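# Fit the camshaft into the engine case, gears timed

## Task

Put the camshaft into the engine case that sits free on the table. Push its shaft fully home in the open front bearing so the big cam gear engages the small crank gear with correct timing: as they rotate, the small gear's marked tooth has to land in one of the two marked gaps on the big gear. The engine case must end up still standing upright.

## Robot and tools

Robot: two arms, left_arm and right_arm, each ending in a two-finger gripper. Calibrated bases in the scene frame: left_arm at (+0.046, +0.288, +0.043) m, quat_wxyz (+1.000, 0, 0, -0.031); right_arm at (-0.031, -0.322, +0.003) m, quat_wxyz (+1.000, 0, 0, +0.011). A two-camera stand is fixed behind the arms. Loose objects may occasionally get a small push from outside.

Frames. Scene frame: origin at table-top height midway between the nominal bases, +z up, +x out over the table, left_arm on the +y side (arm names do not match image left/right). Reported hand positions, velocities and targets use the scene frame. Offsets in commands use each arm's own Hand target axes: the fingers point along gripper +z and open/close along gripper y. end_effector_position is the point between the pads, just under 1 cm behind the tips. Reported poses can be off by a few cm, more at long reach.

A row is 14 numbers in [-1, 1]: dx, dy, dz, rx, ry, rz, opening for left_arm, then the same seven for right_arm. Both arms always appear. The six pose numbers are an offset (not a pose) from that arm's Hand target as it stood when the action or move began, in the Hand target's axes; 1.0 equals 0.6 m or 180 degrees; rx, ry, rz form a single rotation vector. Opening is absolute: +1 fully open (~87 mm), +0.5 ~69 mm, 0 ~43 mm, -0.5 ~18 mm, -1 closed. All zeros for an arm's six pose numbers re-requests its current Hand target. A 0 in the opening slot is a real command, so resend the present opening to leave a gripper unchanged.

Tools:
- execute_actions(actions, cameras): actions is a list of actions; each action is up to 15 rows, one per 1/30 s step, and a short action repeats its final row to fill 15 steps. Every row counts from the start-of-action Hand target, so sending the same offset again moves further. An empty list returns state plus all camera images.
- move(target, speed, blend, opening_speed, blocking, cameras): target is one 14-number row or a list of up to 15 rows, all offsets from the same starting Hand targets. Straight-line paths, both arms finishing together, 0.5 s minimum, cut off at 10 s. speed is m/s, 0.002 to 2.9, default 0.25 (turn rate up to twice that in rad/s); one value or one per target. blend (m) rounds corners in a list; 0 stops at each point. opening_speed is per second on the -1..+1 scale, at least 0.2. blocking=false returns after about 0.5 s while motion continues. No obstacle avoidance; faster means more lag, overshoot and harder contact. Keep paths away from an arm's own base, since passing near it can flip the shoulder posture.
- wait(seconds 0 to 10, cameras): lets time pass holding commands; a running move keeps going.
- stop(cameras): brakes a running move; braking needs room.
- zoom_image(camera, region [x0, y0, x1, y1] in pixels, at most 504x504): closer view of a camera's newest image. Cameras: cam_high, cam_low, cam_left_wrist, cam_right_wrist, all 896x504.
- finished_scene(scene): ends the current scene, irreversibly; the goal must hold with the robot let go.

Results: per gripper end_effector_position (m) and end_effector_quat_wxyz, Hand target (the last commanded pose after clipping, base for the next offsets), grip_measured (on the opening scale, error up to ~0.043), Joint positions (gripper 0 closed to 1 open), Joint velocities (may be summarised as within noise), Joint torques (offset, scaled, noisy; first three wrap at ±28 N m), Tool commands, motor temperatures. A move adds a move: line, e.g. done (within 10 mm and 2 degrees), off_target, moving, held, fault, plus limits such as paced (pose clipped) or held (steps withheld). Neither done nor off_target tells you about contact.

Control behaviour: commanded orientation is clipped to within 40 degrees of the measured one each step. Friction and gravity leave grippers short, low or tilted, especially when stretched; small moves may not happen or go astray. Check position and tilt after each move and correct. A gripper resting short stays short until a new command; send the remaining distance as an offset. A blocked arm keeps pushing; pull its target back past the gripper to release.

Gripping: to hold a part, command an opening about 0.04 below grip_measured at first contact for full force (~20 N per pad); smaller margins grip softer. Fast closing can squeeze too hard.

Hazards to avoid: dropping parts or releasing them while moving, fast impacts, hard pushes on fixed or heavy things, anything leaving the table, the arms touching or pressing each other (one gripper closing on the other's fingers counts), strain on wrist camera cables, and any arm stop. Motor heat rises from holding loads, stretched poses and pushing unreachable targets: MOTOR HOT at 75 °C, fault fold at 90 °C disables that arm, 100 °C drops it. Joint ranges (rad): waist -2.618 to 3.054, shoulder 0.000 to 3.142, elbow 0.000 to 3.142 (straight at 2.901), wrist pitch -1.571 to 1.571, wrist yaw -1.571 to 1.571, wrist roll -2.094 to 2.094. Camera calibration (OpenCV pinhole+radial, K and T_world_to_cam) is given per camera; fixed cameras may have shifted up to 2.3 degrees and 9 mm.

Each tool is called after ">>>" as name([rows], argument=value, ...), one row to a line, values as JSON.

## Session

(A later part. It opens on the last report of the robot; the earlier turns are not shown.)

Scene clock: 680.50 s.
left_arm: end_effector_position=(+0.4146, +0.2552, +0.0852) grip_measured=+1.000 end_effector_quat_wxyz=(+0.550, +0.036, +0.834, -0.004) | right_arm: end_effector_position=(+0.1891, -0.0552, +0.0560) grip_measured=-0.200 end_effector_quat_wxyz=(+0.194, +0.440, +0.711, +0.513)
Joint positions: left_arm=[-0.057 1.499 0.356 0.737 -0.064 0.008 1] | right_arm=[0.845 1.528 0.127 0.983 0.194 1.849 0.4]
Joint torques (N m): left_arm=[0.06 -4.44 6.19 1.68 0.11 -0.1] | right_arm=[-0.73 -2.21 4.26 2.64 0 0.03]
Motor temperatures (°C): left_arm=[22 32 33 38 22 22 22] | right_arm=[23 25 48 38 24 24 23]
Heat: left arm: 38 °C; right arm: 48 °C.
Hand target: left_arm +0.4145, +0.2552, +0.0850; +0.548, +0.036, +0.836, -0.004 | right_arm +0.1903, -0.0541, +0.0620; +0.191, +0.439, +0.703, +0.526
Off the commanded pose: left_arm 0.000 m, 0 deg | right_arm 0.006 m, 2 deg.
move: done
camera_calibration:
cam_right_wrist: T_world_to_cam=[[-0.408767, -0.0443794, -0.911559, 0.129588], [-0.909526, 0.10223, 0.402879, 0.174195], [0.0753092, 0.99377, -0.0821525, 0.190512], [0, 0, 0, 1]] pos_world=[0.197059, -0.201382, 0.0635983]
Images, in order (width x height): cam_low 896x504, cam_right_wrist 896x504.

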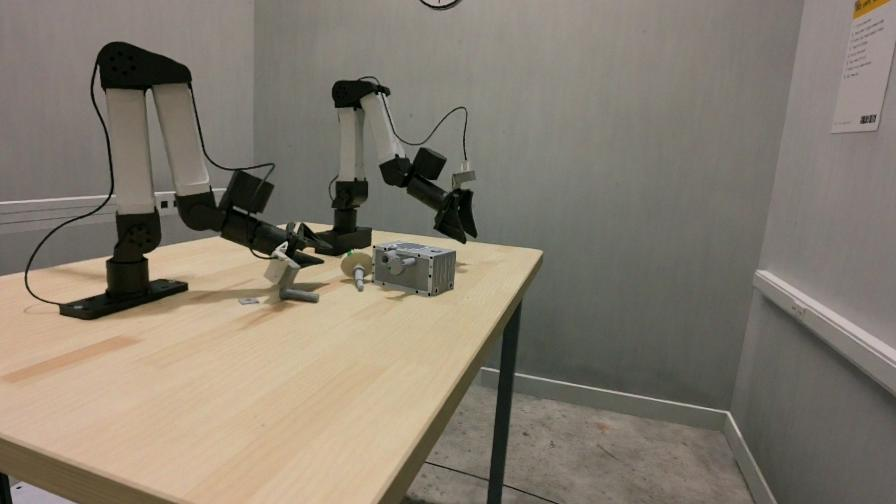

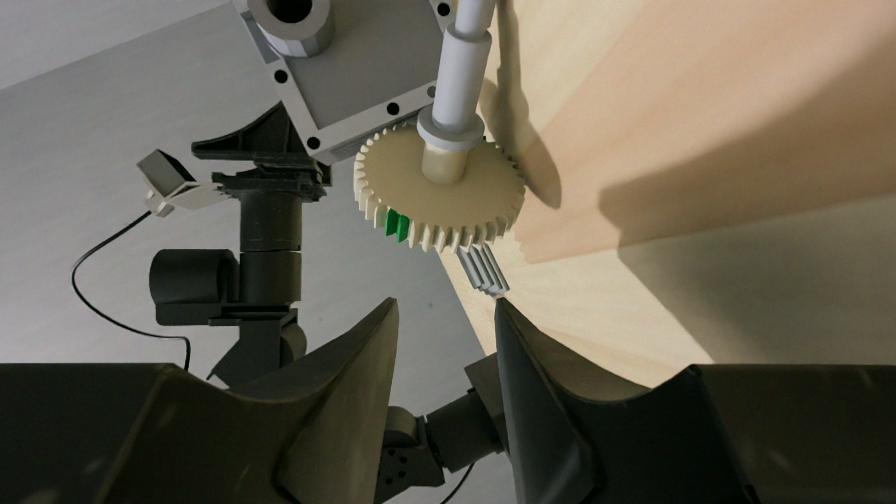

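>>> move(target=[0,0,0,0,0,0,1,-0.005,-0.001,0.115,0,0,0,-0.2], speed=0.06, cameras=["cam_right_wrist","cam_low"])

>>> zoom_image(camera="cam_right_wrist", region=[300, 150, 600, 400])

>>> zoom_image(camera="cam_low", region=[310, 220, 420, 310])

Scene clock: 704.67 s.
left_arm: end_effector_position=(+0.4146, +0.2552, +0.0852) grip_measured=+1.000 end_effector_quat_wxyz=(+0.550, +0.036, +0.834, -0.004) | right_arm: end_effector_position=(+0.2386, -0.0259, +0.0260) grip_measured=-0.200 end_effector_quat_wxyz=(+0.200, +0.449, +0.709, +0.506)
Joint positions: left_arm=[-0.057 1.499 0.356 0.737 -0.064 0.008 1] | right_arm=[0.781 1.899 0.327 1.146 0.158 1.829 0.4]
Joint torques (N m): left_arm=[0.23 -4.48 6.23 1.61 0.13 -0.11] | right_arm=[-0.69 -3.55 5.71 2.57 -0.24 -0.04]
Heat: left arm: 38 °C; right arm: 44 °C.
Hand target: left_arm +0.4145, +0.2552, +0.0850; +0.548, +0.036, +0.836, -0.004 | right_arm +0.2420, -0.0171, +0.0351; +0.191, +0.439, +0.703, +0.526
Off the commanded pose: left_arm 0.000 m, 0 deg | right_arm 0.013 m, 3 deg.
move: off_target (right_arm)
camera_calibration:
cam_right_wrist: T_world_to_cam=[[-0.415079, -0.0437298, -0.908734, 0.125299], [-0.904569, 0.126647, 0.407082, 0.227677], [0.0972868, 0.990983, -0.0921251, 0.150053], [0, 0, 0, 1]] pos_world=[0.243361, -0.172056, 0.0350042]
Images, in order (width x height): cam_low 896x504, cam_right_wrist 896x504.

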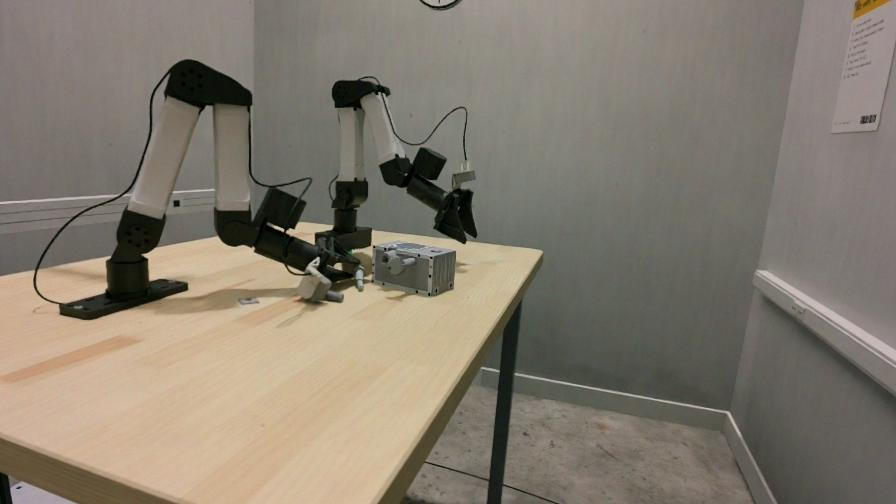

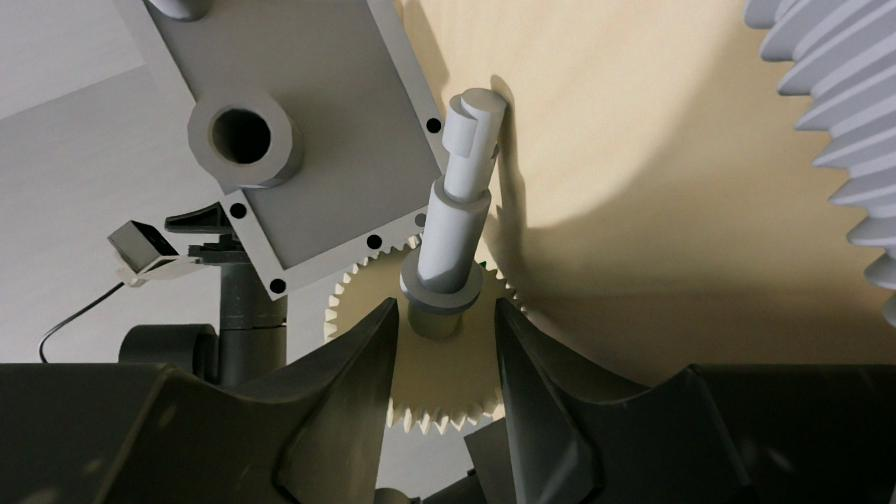

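Scaled by 1.680 from the camera's 896x504 image, which has a finer 1280x720 frame.

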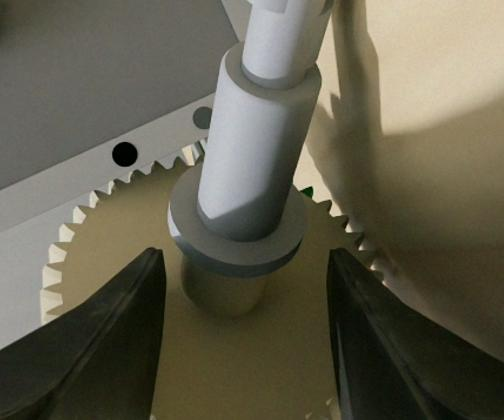

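Scaled by 4.582 from the camera's 896x504 image, which has a finer 1280x720 frame.

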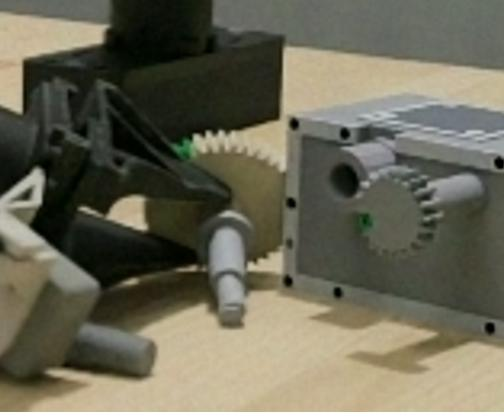

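>>> move(target=[0,0,0,0,0,0,1,0.010,0.0055,0.0055,0,0,0,-0.2], speed=0.04, cameras=["cam_right_wrist"])

>>> zoom_image(camera="cam_right_wrist", region=[300, 150, 600, 400])

Scene clock: 723.63 s.
left_arm: end_effector_position=(+0.4146, +0.2552, +0.0852) grip_measured=+1.000 end_effector_quat_wxyz=(+0.550, +0.036, +0.834, -0.004) | right_arm: end_effector_position=(+0.2415, -0.0209, +0.0296) grip_measured=-0.200 end_effector_quat_wxyz=(+0.199, +0.447, +0.707, +0.510)
Joint positions: left_arm=[-0.057 1.499 0.356 0.737 -0.064 0.008 1] | right_arm=[0.784 1.899 0.347 1.136 0.156 1.83 0.4]
Joint torques (N m): left_arm=[0.05 -4.49 6.16 1.61 0.14 -0.1] | right_arm=[0.55 -4.34 6.15 2.32 -0.06 0.04]
Motor temperatures (°C): left_arm=[22 32 33 38 22 22 22] | right_arm=[23 26 42 43 23 24 23]
Heat: left arm: 38 °C; right arm: 43 °C.
Hand target: left_arm +0.4145, +0.2552, +0.0850; +0.548, +0.036, +0.836, -0.004 | right_arm +0.2426, -0.0101, +0.0381; +0.191, +0.439, +0.703, +0.526
Off the commanded pose: left_arm 0.000 m, 0 deg | right_arm 0.014 m, 2 deg.
move: off_target (right_arm)
camera_calibration:
cam_right_wrist: T_world_to_cam=[[-0.409399, -0.0378674, -0.911569, 0.128785], [-0.907494, 0.119909, 0.402587, 0.228922], [0.0940602, 0.992062, -0.083455, 0.145743], [0, 0, 0, 1]] pos_world=[0.246761, -0.167159, 0.0373979]
Images, in order (width x height): cam_right_wrist 896x504.

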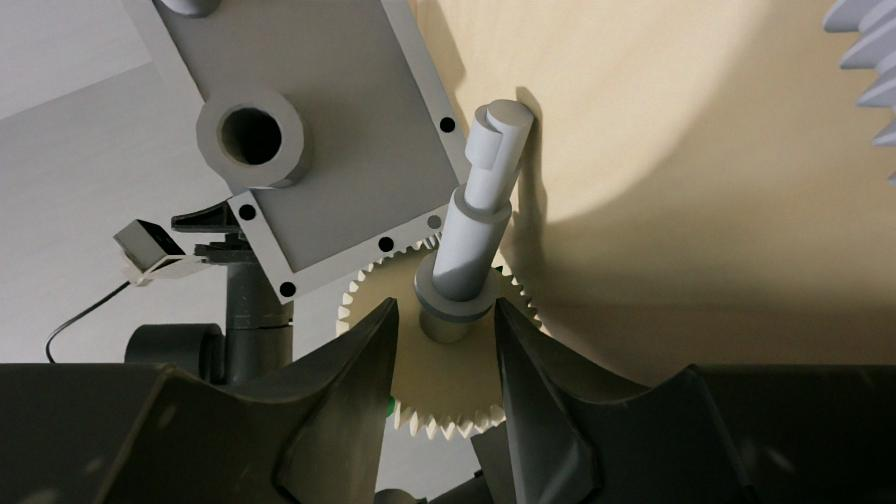

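Scaled by 1.680 from the camera's 896x504 image, which has a finer 1280x720 frame.

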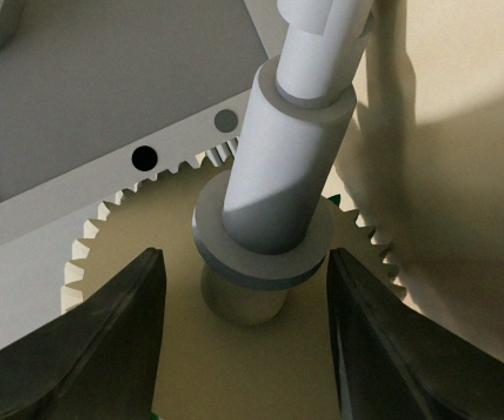

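>>> move(target=[0,0,0,0,0,0,1,0.010,0.001,0.009,0,0,0,-0.2], speed=0.04, cameras=["cam_right_wrist"])

>>> zoom_image(camera="cam_right_wrist", region=[300, 200, 600, 450])

Scene clock: 735.93 s.
left_arm: end_effector_position=(+0.4146, +0.2552, +0.0852) grip_measured=+1.000 end_effector_quat_wxyz=(+0.550, +0.036, +0.834, -0.004) | right_arm: end_effector_position=(+0.2416, -0.0120, +0.0303) grip_measured=-0.200 end_effector_quat_wxyz=(+0.196, +0.442, +0.709, +0.513)
Joint positions: left_arm=[-0.057 1.499 0.356 0.737 -0.064 0.008 1] | right_arm=[0.801 1.91 0.373 1.123 0.159 1.833 0.4]
Joint torques (N m): left_arm=[0.25 -4.44 6.39 1.71 0.1 -0.08] | right_arm=[0.76 -4.23 6.34 2.3 0.1 0.1]
Heat: left arm: 38 °C; right arm: 42 °C.
Hand target: left_arm +0.4145, +0.2552, +0.0850; +0.548, +0.036, +0.836, -0.004 | right_arm +0.2437, -0.0021, +0.0378; +0.191, +0.439, +0.702, +0.526
Off the commanded pose: left_arm 0.000 m, 0 deg | right_arm 0.013 m, 2 deg.
move: off_target (right_arm)
camera_calibration:
cam_right_wrist: T_world_to_cam=[[-0.407694, -0.0407703, -0.912208, 0.129362], [-0.909432, 0.107812, 0.401634, 0.227932], [0.0819722, 0.993335, -0.081032, 0.139906], [0, 0, 0, 1]] pos_world=[0.24856, -0.158274, 0.0377965]
Images, in order (width x height): cam_right_wrist 896x504.

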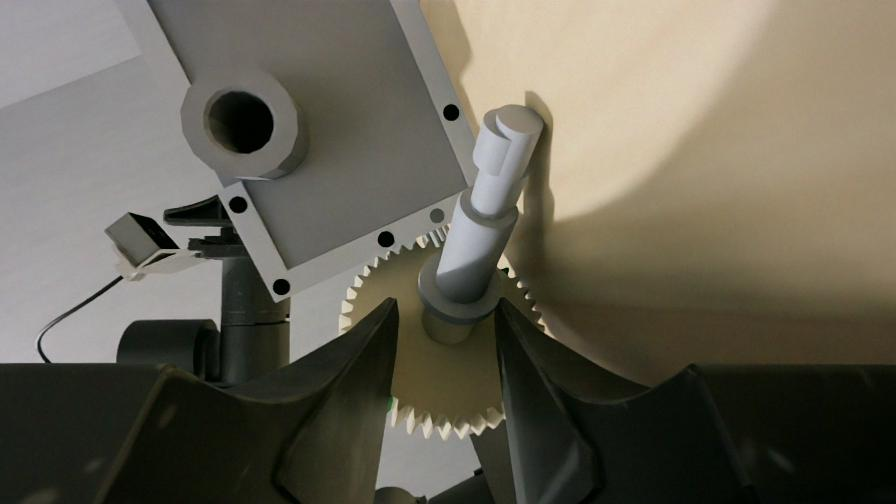

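Scaled by 1.680 from the camera's 896x504 image, which has a finer 1280x720 frame.

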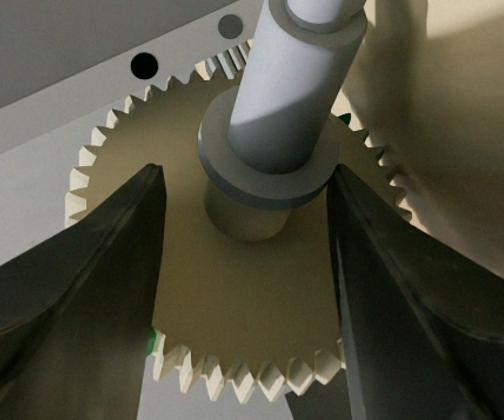

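>>> move(target=[0,0,0,0,0,0,1,0,0,0,0,0,0,-0.75], opening_speed=0.4, cameras=["cam_right_wrist"])

>>> zoom_image(camera="cam_right_wrist", region=[300, 200, 600, 450])

Scene clock: 749.10 s.
left_arm: end_effector_position=(+0.4146, +0.2552, +0.0852) grip_measured=+1.000 end_effector_quat_wxyz=(+0.550, +0.036, +0.834, -0.004) | right_arm: end_effector_position=(+0.2417, -0.0100, +0.0314) grip_measured=-0.749 end_effector_quat_wxyz=(+0.192, +0.445, +0.707, +0.515)
Joint positions: left_arm=[-0.057 1.499 0.356 0.737 -0.064 0.008 1] | right_arm=[0.804 1.91 0.378 1.119 0.159 1.845 0.125]
Joint torques (N m): left_arm=[0.25 -4.55 6.11 1.64 0.12 -0.11] | right_arm=[0.51 -4.21 5.89 2.35 0.1 -0.04]
Heat: left arm: 38 °C; right arm: 42 °C.
Hand target: left_arm +0.4145, +0.2552, +0.0850; +0.548, +0.036, +0.836, -0.004 | right_arm +0.2436, -0.0021, +0.0378; +0.191, +0.439, +0.703, +0.526
Off the commanded pose: left_arm 0.000 m, 0 deg | right_arm 0.010 m, 2 deg.
move: done
camera_calibration:
cam_right_wrist: T_world_to_cam=[[-0.41346, -0.030985, -0.909995, 0.131966], [-0.906731, 0.105119, 0.408398, 0.226527], [0.0830037, 0.993977, -0.0715576, 0.137374], [0, 0, 0, 1]] pos_world=[0.248559, -0.15627, 0.0374056]
Images, in order (width x height): cam_right_wrist 896x504.

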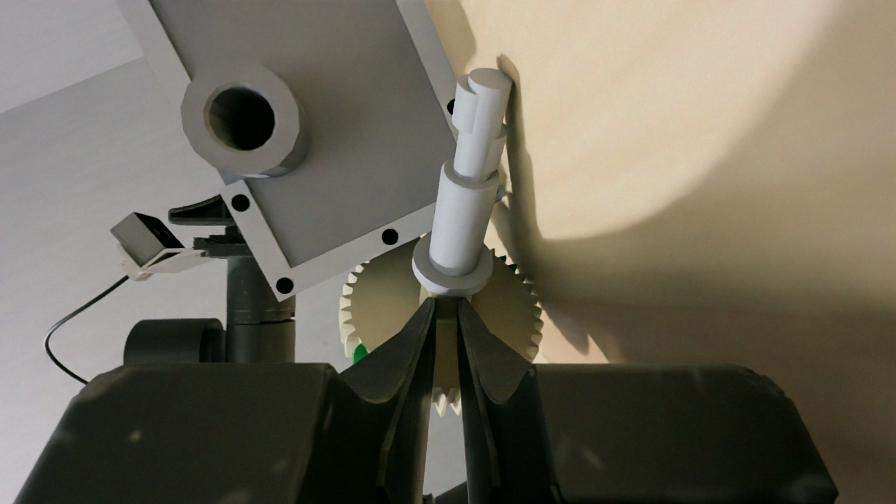

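Scaled by 1.680 from the camera's 896x504 image, which has a finer 1280x720 frame.

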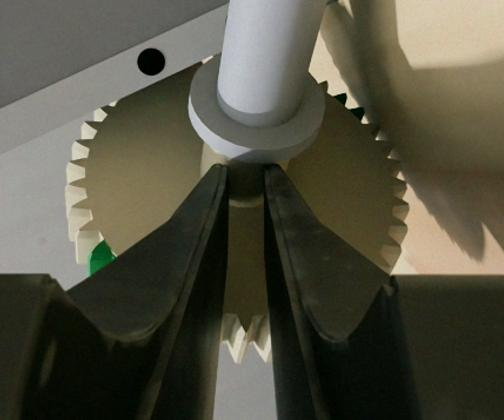

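>>> move([
  [0,0,0,0,0,0,1,0,0,0,0,0,0,-0.2],
  [0,0,0,0,0,0,1,-0.003,0,0.022,0,0,0,-0.2],
], opening_speed=1.0, speed=0.05, cameras=["cam_right_wrist","cam_low"])

>>> zoom_image(camera="cam_right_wrist", region=[300, 200, 600, 450])

>>> zoom_image(camera="cam_low", region=[310, 220, 420, 310])

Scene clock: 766.60 s.
left_arm: end_effector_position=(+0.4146, +0.2552, +0.0852) grip_measured=+1.000 end_effector_quat_wxyz=(+0.550, +0.036, +0.834, -0.004) | right_arm: end_effector_position=(+0.2498, -0.0031, +0.0287) grip_measured=-0.200 end_effector_quat_wxyz=(+0.200, +0.440, +0.708, +0.515)
Joint positions: left_arm=[-0.057 1.499 0.356 0.737 -0.064 0.008 1] | right_arm=[0.804 1.95 0.419 1.124 0.167 1.828 0.4]
Joint torques (N m): left_arm=[0.16 -4.48 6.35 1.68 0.09 -0.1] | right_arm=[-0.66 -3.51 6.46 2.34 -0.12 0.09]
Heat: left arm: 38 °C; right arm: 42 °C.
Hand target: left_arm +0.4145, +0.2552, +0.0850; +0.548, +0.036, +0.836, -0.004 | right_arm +0.2542, +0.0040, +0.0324; +0.191, +0.439, +0.703, +0.526
Off the commanded pose: left_arm 0.000 m, 0 deg | right_arm 0.009 m, 2 deg.
move: done
camera_calibration:
cam_right_wrist: T_world_to_cam=[[-0.398384, -0.0401606, -0.916339, 0.129424], [-0.913299, 0.109635, 0.392257, 0.236359], [0.0847097, 0.99316, -0.0803555, 0.129441], [0, 0, 0, 1]] pos_world=[0.256462, -0.149271, 0.0362838]
Images, in order (width x height): cam_low 896x504, cam_right_wrist 896x504.

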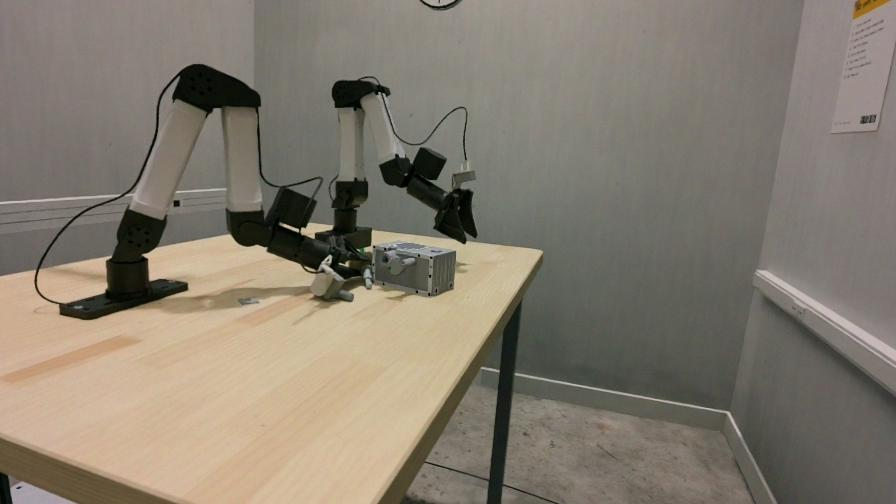

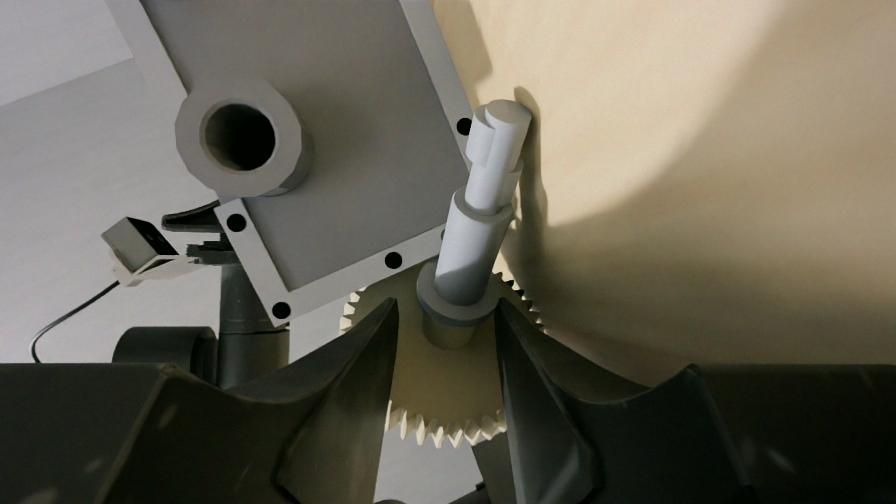

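Scaled by 1.680 from the camera's 896x504 image, which has a finer 1280x720 frame.

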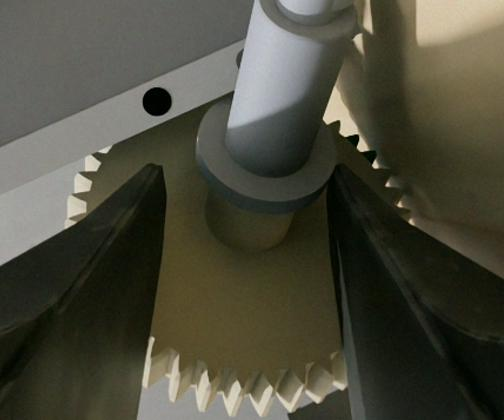

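Scaled by 4.582 from the camera's 896x504 image, which has a finer 1280x720 frame.

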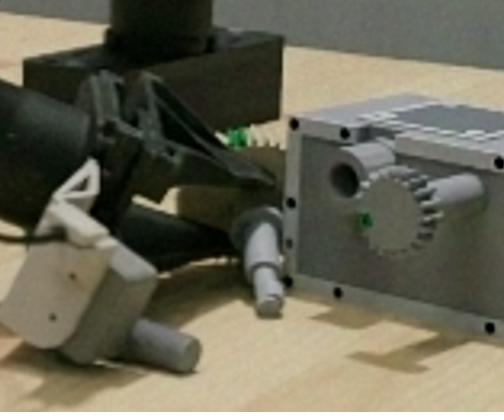

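>>> move(target=[0,0,0,0,0,0,1,-0.005,-0.0035,-0.079,0,0.111,0,-0.2], speed=0.1, cameras=["cam_right_wrist"])

>>> zoom_image(camera="cam_right_wrist", region=[300, 100, 600, 350])

Scene clock: 810.83 s.
left_arm: end_effector_position=(+0.4146, +0.2552, +0.0852) grip_measured=+1.000 end_effector_quat_wxyz=(+0.550, +0.036, +0.834, -0.004) | right_arm: end_effector_position=(+0.2217, -0.0227, +0.0513) grip_measured=-0.200 end_effector_quat_wxyz=(+0.072, +0.338, +0.724, +0.596)
Joint positions: left_arm=[-0.057 1.499 0.356 0.737 -0.064 0.008 1] | right_arm=[0.576 1.977 0.329 1.341 -0.399 1.765 0.4]
Joint torques (N m): left_arm=[0.13 -4.53 6.27 1.63 0.13 -0.08] | right_arm=[-0.99 -3.62 2.69 2.39 -0.15 -0.01]
Heat: left arm: 38 °C; right arm: 44 °C.
Hand target: left_arm +0.4145, +0.2552, +0.0850; +0.548, +0.036, +0.836, -0.004 | right_arm +0.2203, -0.0256, +0.0477; +0.066, +0.341, +0.725, +0.594
Off the commanded pose: left_arm 0.000 m, 0 deg | right_arm 0.005 m, 1 deg.
move: done
camera_calibration:
cam_right_wrist: T_world_to_cam=[[-0.400252, -0.0124771, -0.91632, 0.139201], [-0.885109, -0.253818, 0.390075, 0.189634], [-0.237446, 0.967171, 0.0905478, 0.215275], [0, 0, 0, 1]] pos_world=[0.274678, -0.158339, 0.0340884]
Images, in order (width x height): cam_right_wrist 896x504.

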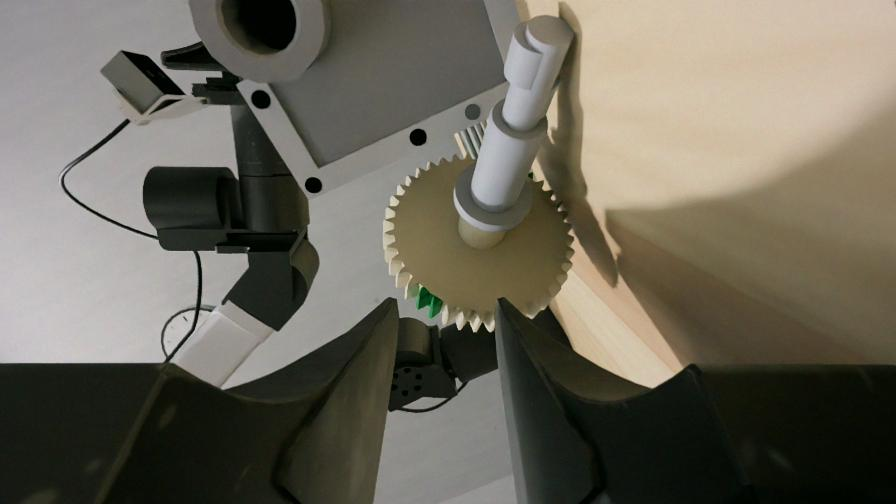

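Scaled by 1.680 from the camera's 896x504 image, which has a finer 1280x720 frame.

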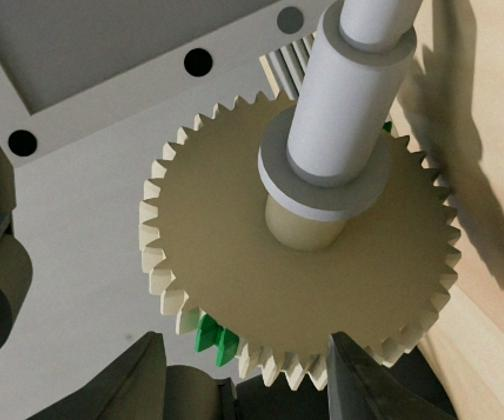

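>>> move(target=[0,0,0,0,0,0,1,0.0045,-0.023,0.0,0,0,0.078,-0.3], speed=0.06, cameras=["cam_right_wrist"])

Scene clock: 832.47 s.
left_arm: end_effector_position=(+0.4146, +0.2552, +0.0852) grip_measured=+1.000 end_effector_quat_wxyz=(+0.550, +0.036, +0.834, -0.004) | right_arm: end_effector_position=(+0.2265, -0.0225, +0.0586) grip_measured=-0.300 end_effector_quat_wxyz=(+0.076, +0.362, +0.692, +0.620)
Joint positions: left_arm=[-0.057 1.499 0.356 0.737 -0.064 0.008 1] | right_arm=[0.592 2.042 0.315 1.491 -0.346 1.849 0.35]
Joint torques (N m): left_arm=[0.08 -4.6 6.12 1.65 0.11 -0.08] | right_arm=[0.51 -0.03 0.43 2.24 -0.27 1.77]
Heat: left arm: 39 °C; right arm: 43 °C.
Hand target: left_arm +0.4145, +0.2552, +0.0850; +0.548, +0.036, +0.836, -0.004 | right_arm +0.2126, -0.0250, +0.0360; -0.007, +0.427, +0.678, +0.598
Off the commanded pose: left_arm 0.000 m, 0 deg | right_arm 0.027 m, 12 deg.
move: off_target (right_arm)
camera_calibration:
cam_right_wrist: T_world_to_cam=[[-0.400472, 0.0770099, -0.913067, 0.149657], [-0.897894, -0.231749, 0.374271, 0.195405], [-0.18278, 0.969723, 0.161956, 0.19904], [0, 0, 0, 1]] pos_world=[0.271766, -0.159254, 0.0312768]
Images, in order (width x height): cam_right_wrist 896x504.

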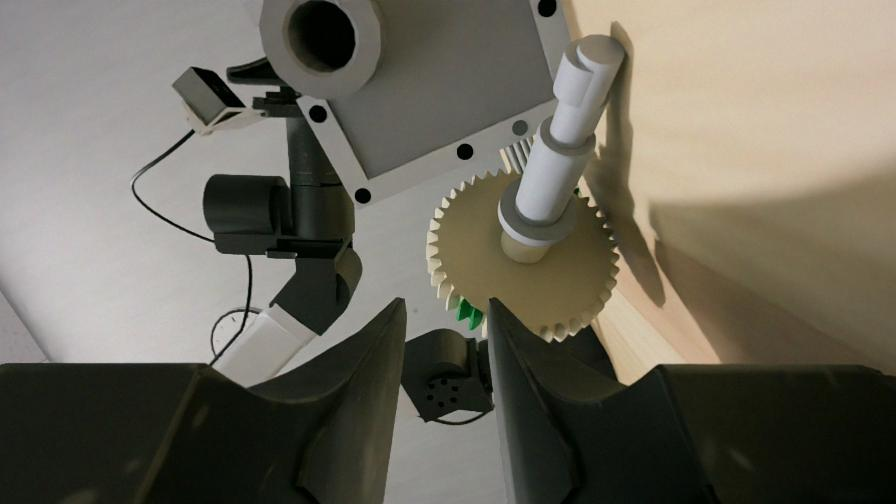

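>>> move(target=[0,0,0,0,0,0,1,0.0235,0.066,-0.073,0.124,-0.183,-0.0395,-0.1], speed=0.12, cameras=["cam_right_wrist","cam_low","cam_high"])

>>> zoom_image(camera="cam_low", region=[270, 200, 430, 320])

Scene clock: 880.80 s.
left_arm: end_effector_position=(+0.4146, +0.2552, +0.0852) grip_measured=+1.000 end_effector_quat_wxyz=(+0.550, +0.036, +0.834, -0.004) | right_arm: end_effector_position=(+0.1984, -0.0612, +0.0721) grip_measured=-0.100 end_effector_quat_wxyz=(+0.130, +0.527, +0.786, +0.297)
Joint positions: left_arm=[-0.057 1.499 0.356 0.737 -0.064 0.008 1] | right_arm=[0.795 1.318 0.642 -0.25 0.151 1.946 0.45]
Joint torques (N m): left_arm=[0.05 -4.6 6.13 1.64 0.11 -0.08] | right_arm=[0.4 -3.97 10.17 1.55 0.38 0.07]
Heat: left arm: 39 °C; right arm: 45 °C.
Hand target: left_arm +0.4145, +0.2552, +0.0850; +0.548, +0.036, +0.836, -0.004 | right_arm +0.2048, -0.0558, +0.0876; +0.139, +0.527, +0.778, +0.312
Off the commanded pose: left_arm 0.000 m, 0 deg | right_arm 0.018 m, 2 deg.
move: off_target (right_arm)
camera_calibration:
cam_right_wrist: T_world_to_cam=[[-0.738216, -0.234608, -0.632453, 0.181416], [-0.67273, 0.325153, 0.664613, 0.124578], [0.0497208, 0.916098, -0.397861, 0.22021], [0, 0, 0, 1]] pos_world=[0.206783, -0.199679, 0.119554]
Images, in order (width x height): cam_high 896x504, cam_low 896x504, cam_right_wrist 896x504.

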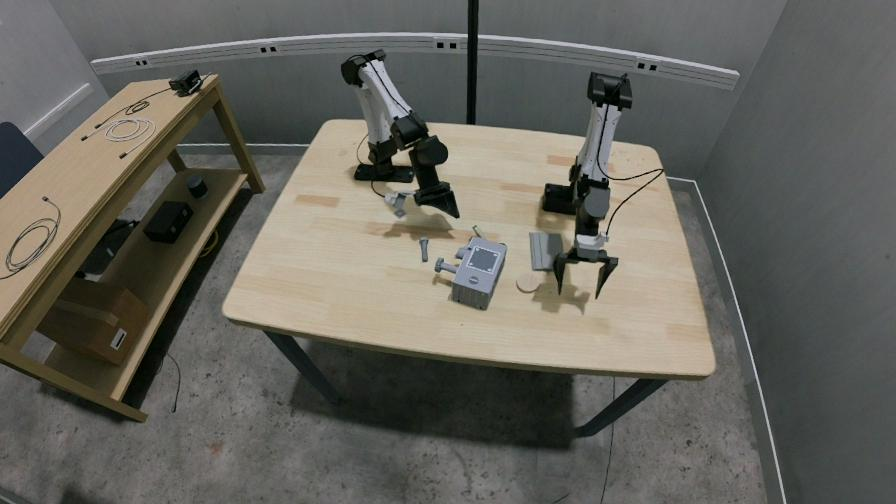

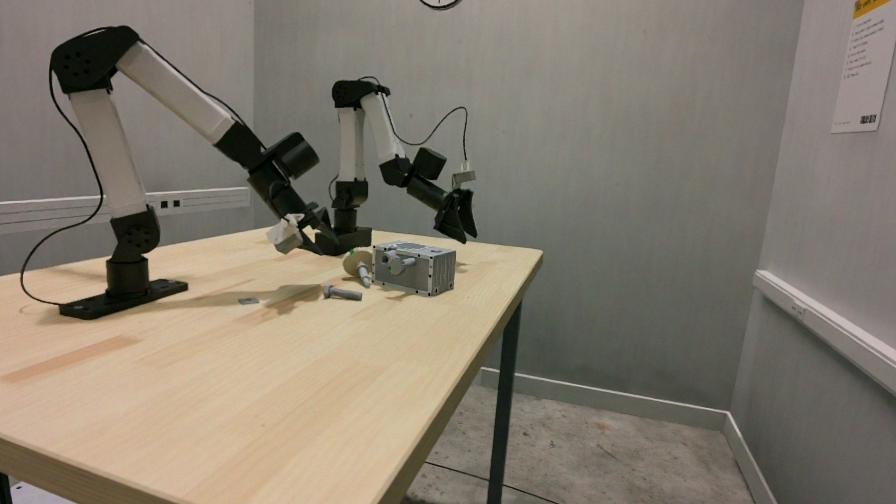

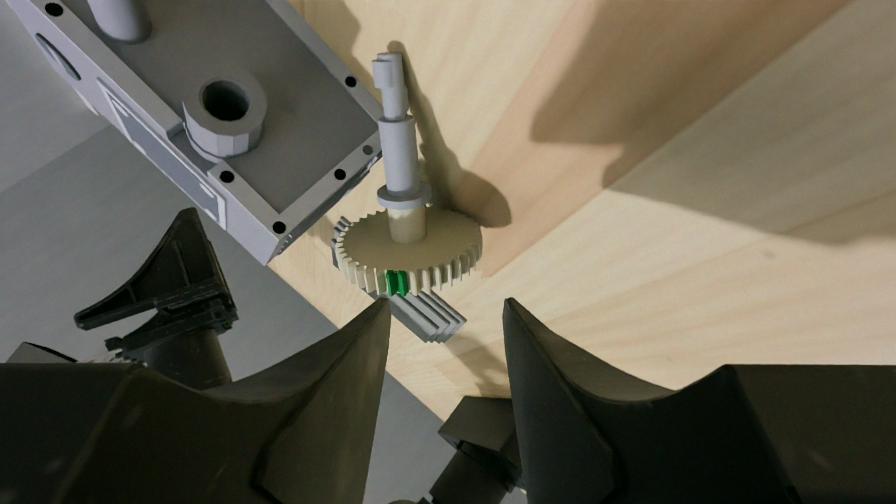

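Scaled by 3.150 from the camera's 896x504 image, which has a finer 1280x720 frame.

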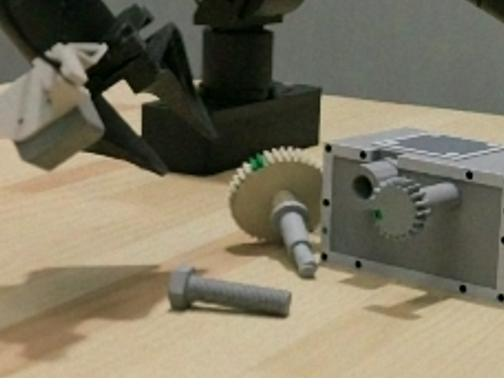

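>>> move(target=[0,0,0,0,0,0,1,0.022,0.034,0.059,0,0,0,-0.3], speed=0.08, cameras=["cam_right_wrist"])

Scene clock: 900.30 s.
left_arm: end_effector_position=(+0.4146, +0.2552, +0.0852) grip_measured=+1.000 end_effector_quat_wxyz=(+0.550, +0.036, +0.834, -0.004) | right_arm: end_effector_position=(+0.2211, -0.0370, +0.0604) grip_measured=-0.300 end_effector_quat_wxyz=(+0.128, +0.528, +0.789, +0.288)
Joint positions: left_arm=[-0.057 1.499 0.356 0.737 -0.064 0.008 1] | right_arm=[0.795 1.492 0.744 -0.197 0.151 1.946 0.35]
Joint torques (N m): left_arm=[0.08 -4.51 6.12 1.63 0.12 -0.09] | right_arm=[-0.02 -3.58 9.96 1.94 0.34 0.02]
Heat: left arm: 39 °C; right arm: 42 °C.
Hand target: left_arm +0.4145, +0.2552, +0.0850; +0.548, +0.036, +0.836, -0.004 | right_arm +0.2337, -0.0267, +0.0750; +0.139, +0.527, +0.778, +0.312
Off the commanded pose: left_arm 0.000 m, 0 deg | right_arm 0.022 m, 3 deg.
move: off_target (right_arm)
camera_calibration:
cam_right_wrist: T_world_to_cam=[[-0.746223, -0.243098, -0.619721, 0.197245], [-0.664202, 0.334221, 0.668679, 0.137972], [0.0445699, 0.910604, -0.41087, 0.193951], [0, 0, 0, 1]] pos_world=[0.230186, -0.174776, 0.109667]
Images, in order (width x height): cam_right_wrist 896x504.

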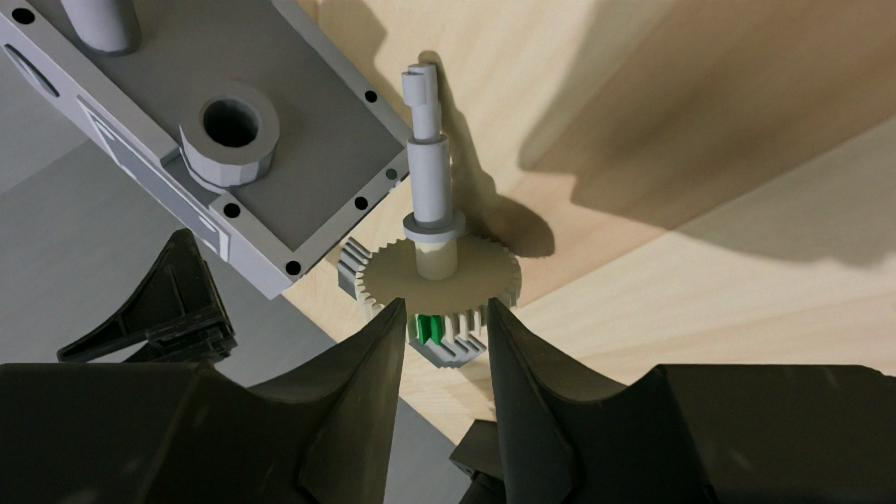

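>>> move(target=[0,0,0,0,0,0,1,0.006,0.009,0.070,0,0,0,-0.3], speed=0.08, cameras=["cam_right_wrist","cam_low"])

>>> zoom_image(camera="cam_low", region=[310, 220, 420, 310])

Scene clock: 919.93 s.
left_arm: end_effector_position=(+0.4146, +0.2552, +0.0852) grip_measured=+1.000 end_effector_quat_wxyz=(+0.550, +0.036, +0.834, -0.004) | right_arm: end_effector_position=(+0.2456, -0.0167, +0.0339) grip_measured=-0.300 end_effector_quat_wxyz=(+0.130, +0.531, +0.786, +0.289)
Joint positions: left_arm=[-0.057 1.499 0.356 0.737 -0.064 0.008 1] | right_arm=[0.785 1.673 0.799 -0.066 0.151 1.945 0.35]
Joint torques (N m): left_arm=[0.09 -4.55 6.11 1.61 0.11 -0.08] | right_arm=[-0.75 -4.48 9.44 1.95 0.23 -0.13]
Heat: left arm: 39 °C; right arm: 44 °C.
Hand target: left_arm +0.4145, +0.2552, +0.0850; +0.548, +0.036, +0.836, -0.004 | right_arm +0.2592, -0.0079, +0.0466; +0.139, +0.527, +0.778, +0.312
Off the commanded pose: left_arm 0.000 m, 0 deg | right_arm 0.021 m, 3 deg.
move: off_target (right_arm)
camera_calibration:
cam_right_wrist: T_world_to_cam=[[-0.746114, -0.235009, -0.622964, 0.204192], [-0.663643, 0.338062, 0.667303, 0.165151], [0.0537784, 0.91131, -0.408195, 0.161111], [0, 0, 0, 1]] pos_world=[0.253287, -0.154666, 0.0827633]
Images, in order (width x height): cam_low 896x504, cam_right_wrist 896x504.

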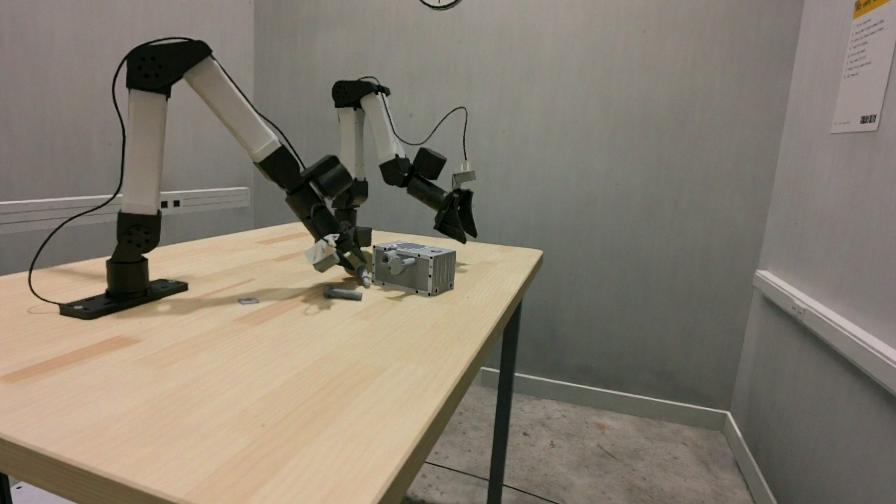

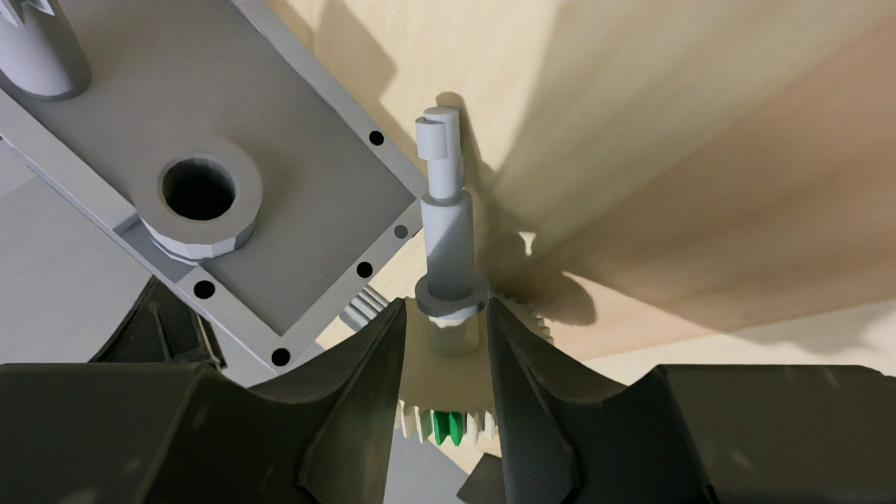

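Scaled by 4.582 from the camera's 896x504 image, which has a finer 1280x720 frame.

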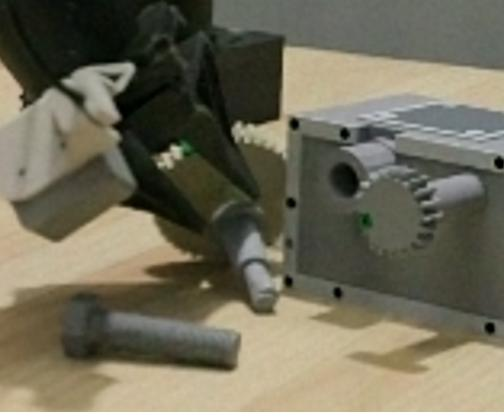

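>>> move(target=[0,0,0,0,0,0,1,-0.004,-0.0015,0.031,0,0,0,-0.3], speed=0.05, cameras=["cam_right_wrist","cam_low"])

>>> zoom_image(camera="cam_right_wrist", region=[300, 200, 600, 450])

Scene clock: 929.27 s.
left_arm: end_effector_position=(+0.4146, +0.2552, +0.0852) grip_measured=+1.000 end_effector_quat_wxyz=(+0.550, +0.036, +0.834, -0.004) | right_arm: end_effector_position=(+0.2564, -0.0146, +0.0179) grip_measured=-0.300 end_effector_quat_wxyz=(+0.134, +0.532, +0.786, +0.286)
Joint positions: left_arm=[-0.057 1.499 0.356 0.737 -0.064 0.008 1] | right_arm=[0.77 1.748 0.81 -0.005 0.151 1.932 0.35]
Joint velocities: left_arm=[-0.012 0.002 -0.007 0.037 0.007 0.154 0] | right_arm=[within noise]
Joint torques (N m): left_arm=[0.23 -4.56 6.32 1.67 0.14 -0.09] | right_arm=[-0.7 -4.96 9.28 1.97 0.12 -0.13]
Heat: left arm: 39 °C; right arm: 44 °C.
Hand target: left_arm +0.4145, +0.2552, +0.0850; +0.548, +0.036, +0.836, -0.004 | right_arm +0.2696, -0.0040, +0.0314; +0.139, +0.527, +0.778, +0.312
Off the commanded pose: left_arm 0.000 m, 0 deg | right_arm 0.022 m, 3 deg.
move: off_target (right_arm)
camera_calibration:
cam_right_wrist: T_world_to_cam=[[-0.745965, -0.235842, -0.622828, 0.202759], [-0.663288, 0.347178, 0.662961, 0.182508], [0.0598781, 0.907659, -0.415414, 0.150622], [0, 0, 0, 1]] pos_world=[0.263288, -0.152257, 0.0678585]
Images, in order (width x height): cam_low 896x504, cam_right_wrist 896x504.

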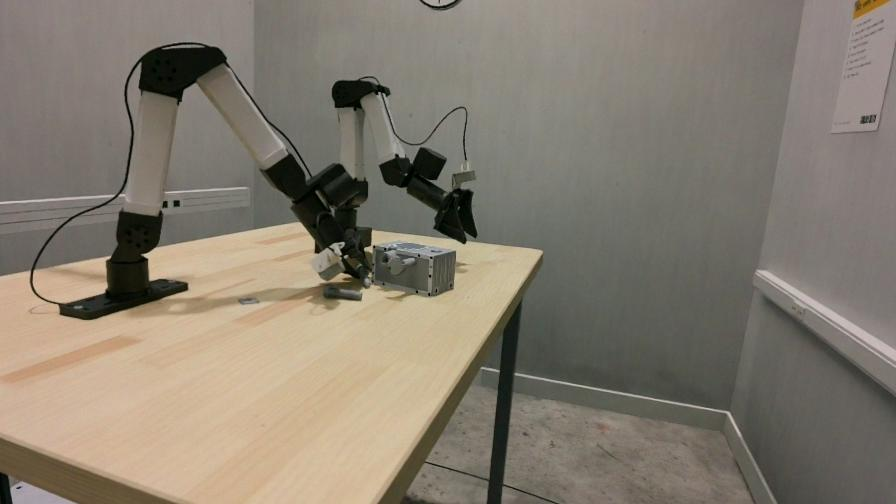

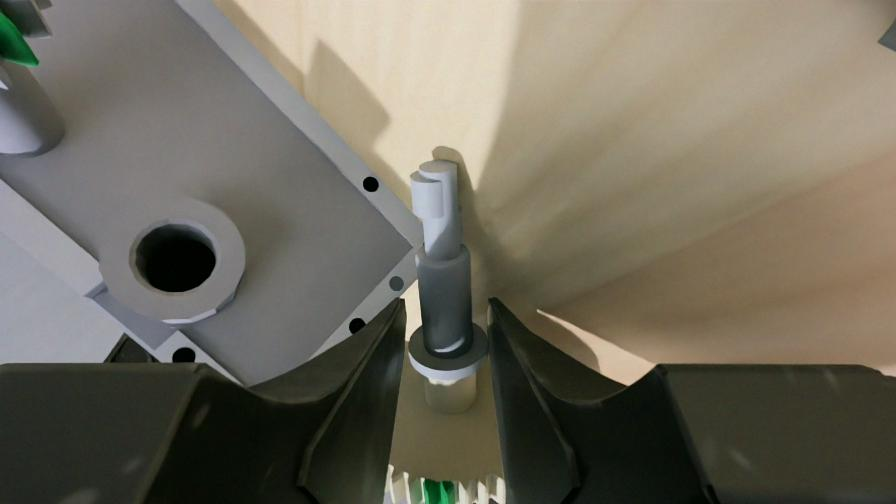

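Scaled by 1.680 from the camera's 896x504 image, which has a finer 1280x720 frame.

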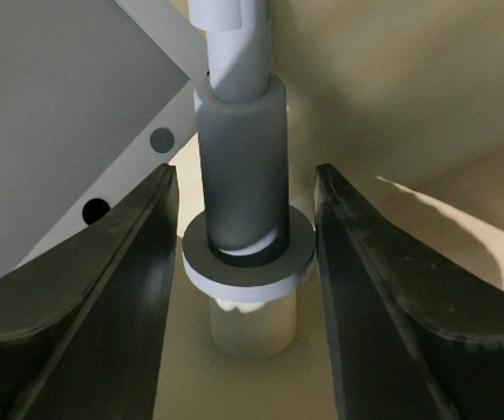

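>>> move(target=[0,0,0,0,0,0,1,0,0,0,0,0,0,-0.68], opening_speed=0.4, cameras=["cam_right_wrist"])

Scene clock: 962.97 s.
left_arm: end_effector_position=(+0.4146, +0.2552, +0.0852) grip_measured=+1.000 end_effector_quat_wxyz=(+0.550, +0.036, +0.834, -0.004) | right_arm: end_effector_position=(+0.2572, -0.0138, +0.0189) grip_measured=-0.544 end_effector_quat_wxyz=(+0.135, +0.531, +0.785, +0.289)
Joint positions: left_arm=[-0.057 1.499 0.356 0.737 -0.064 0.008 1] | right_arm=[0.77 1.748 0.81 0.001 0.151 1.931 0.228]
Joint torques (N m): left_arm=[0.06 -4.42 6.22 1.69 0.14 -0.07] | right_arm=[-0.72 -4.88 9.35 1.92 0.12 -0.11]
Heat: left arm: 39 °C; right arm: 45 °C.
Hand target: left_arm +0.4145, +0.2552, +0.0850; +0.548, +0.036, +0.836, -0.004 | right_arm +0.2696, -0.0040, +0.0314; +0.139, +0.527, +0.778, +0.312
Off the commanded pose: left_arm 0.000 m, 0 deg | right_arm 0.020 m, 3 deg.
move: off_target (right_arm)
camera_calibration:
cam_right_wrist: T_world_to_cam=[[-0.742683, -0.234529, -0.627231, 0.203386], [-0.666884, 0.343989, 0.661013, 0.183], [0.0607337, 0.909213, -0.411878, 0.14992], [0, 0, 0, 1]] pos_world=[0.263986, -0.15156, 0.0683536]
Images, in order (width x height): cam_right_wrist 896x504.

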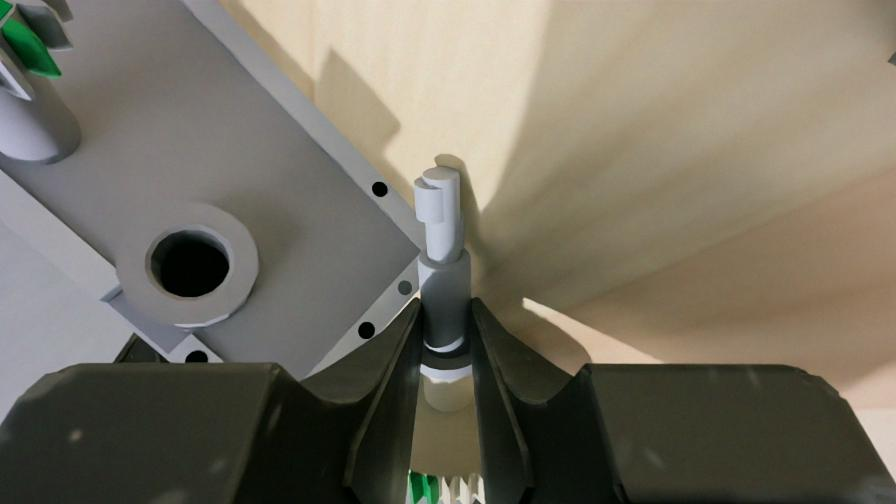

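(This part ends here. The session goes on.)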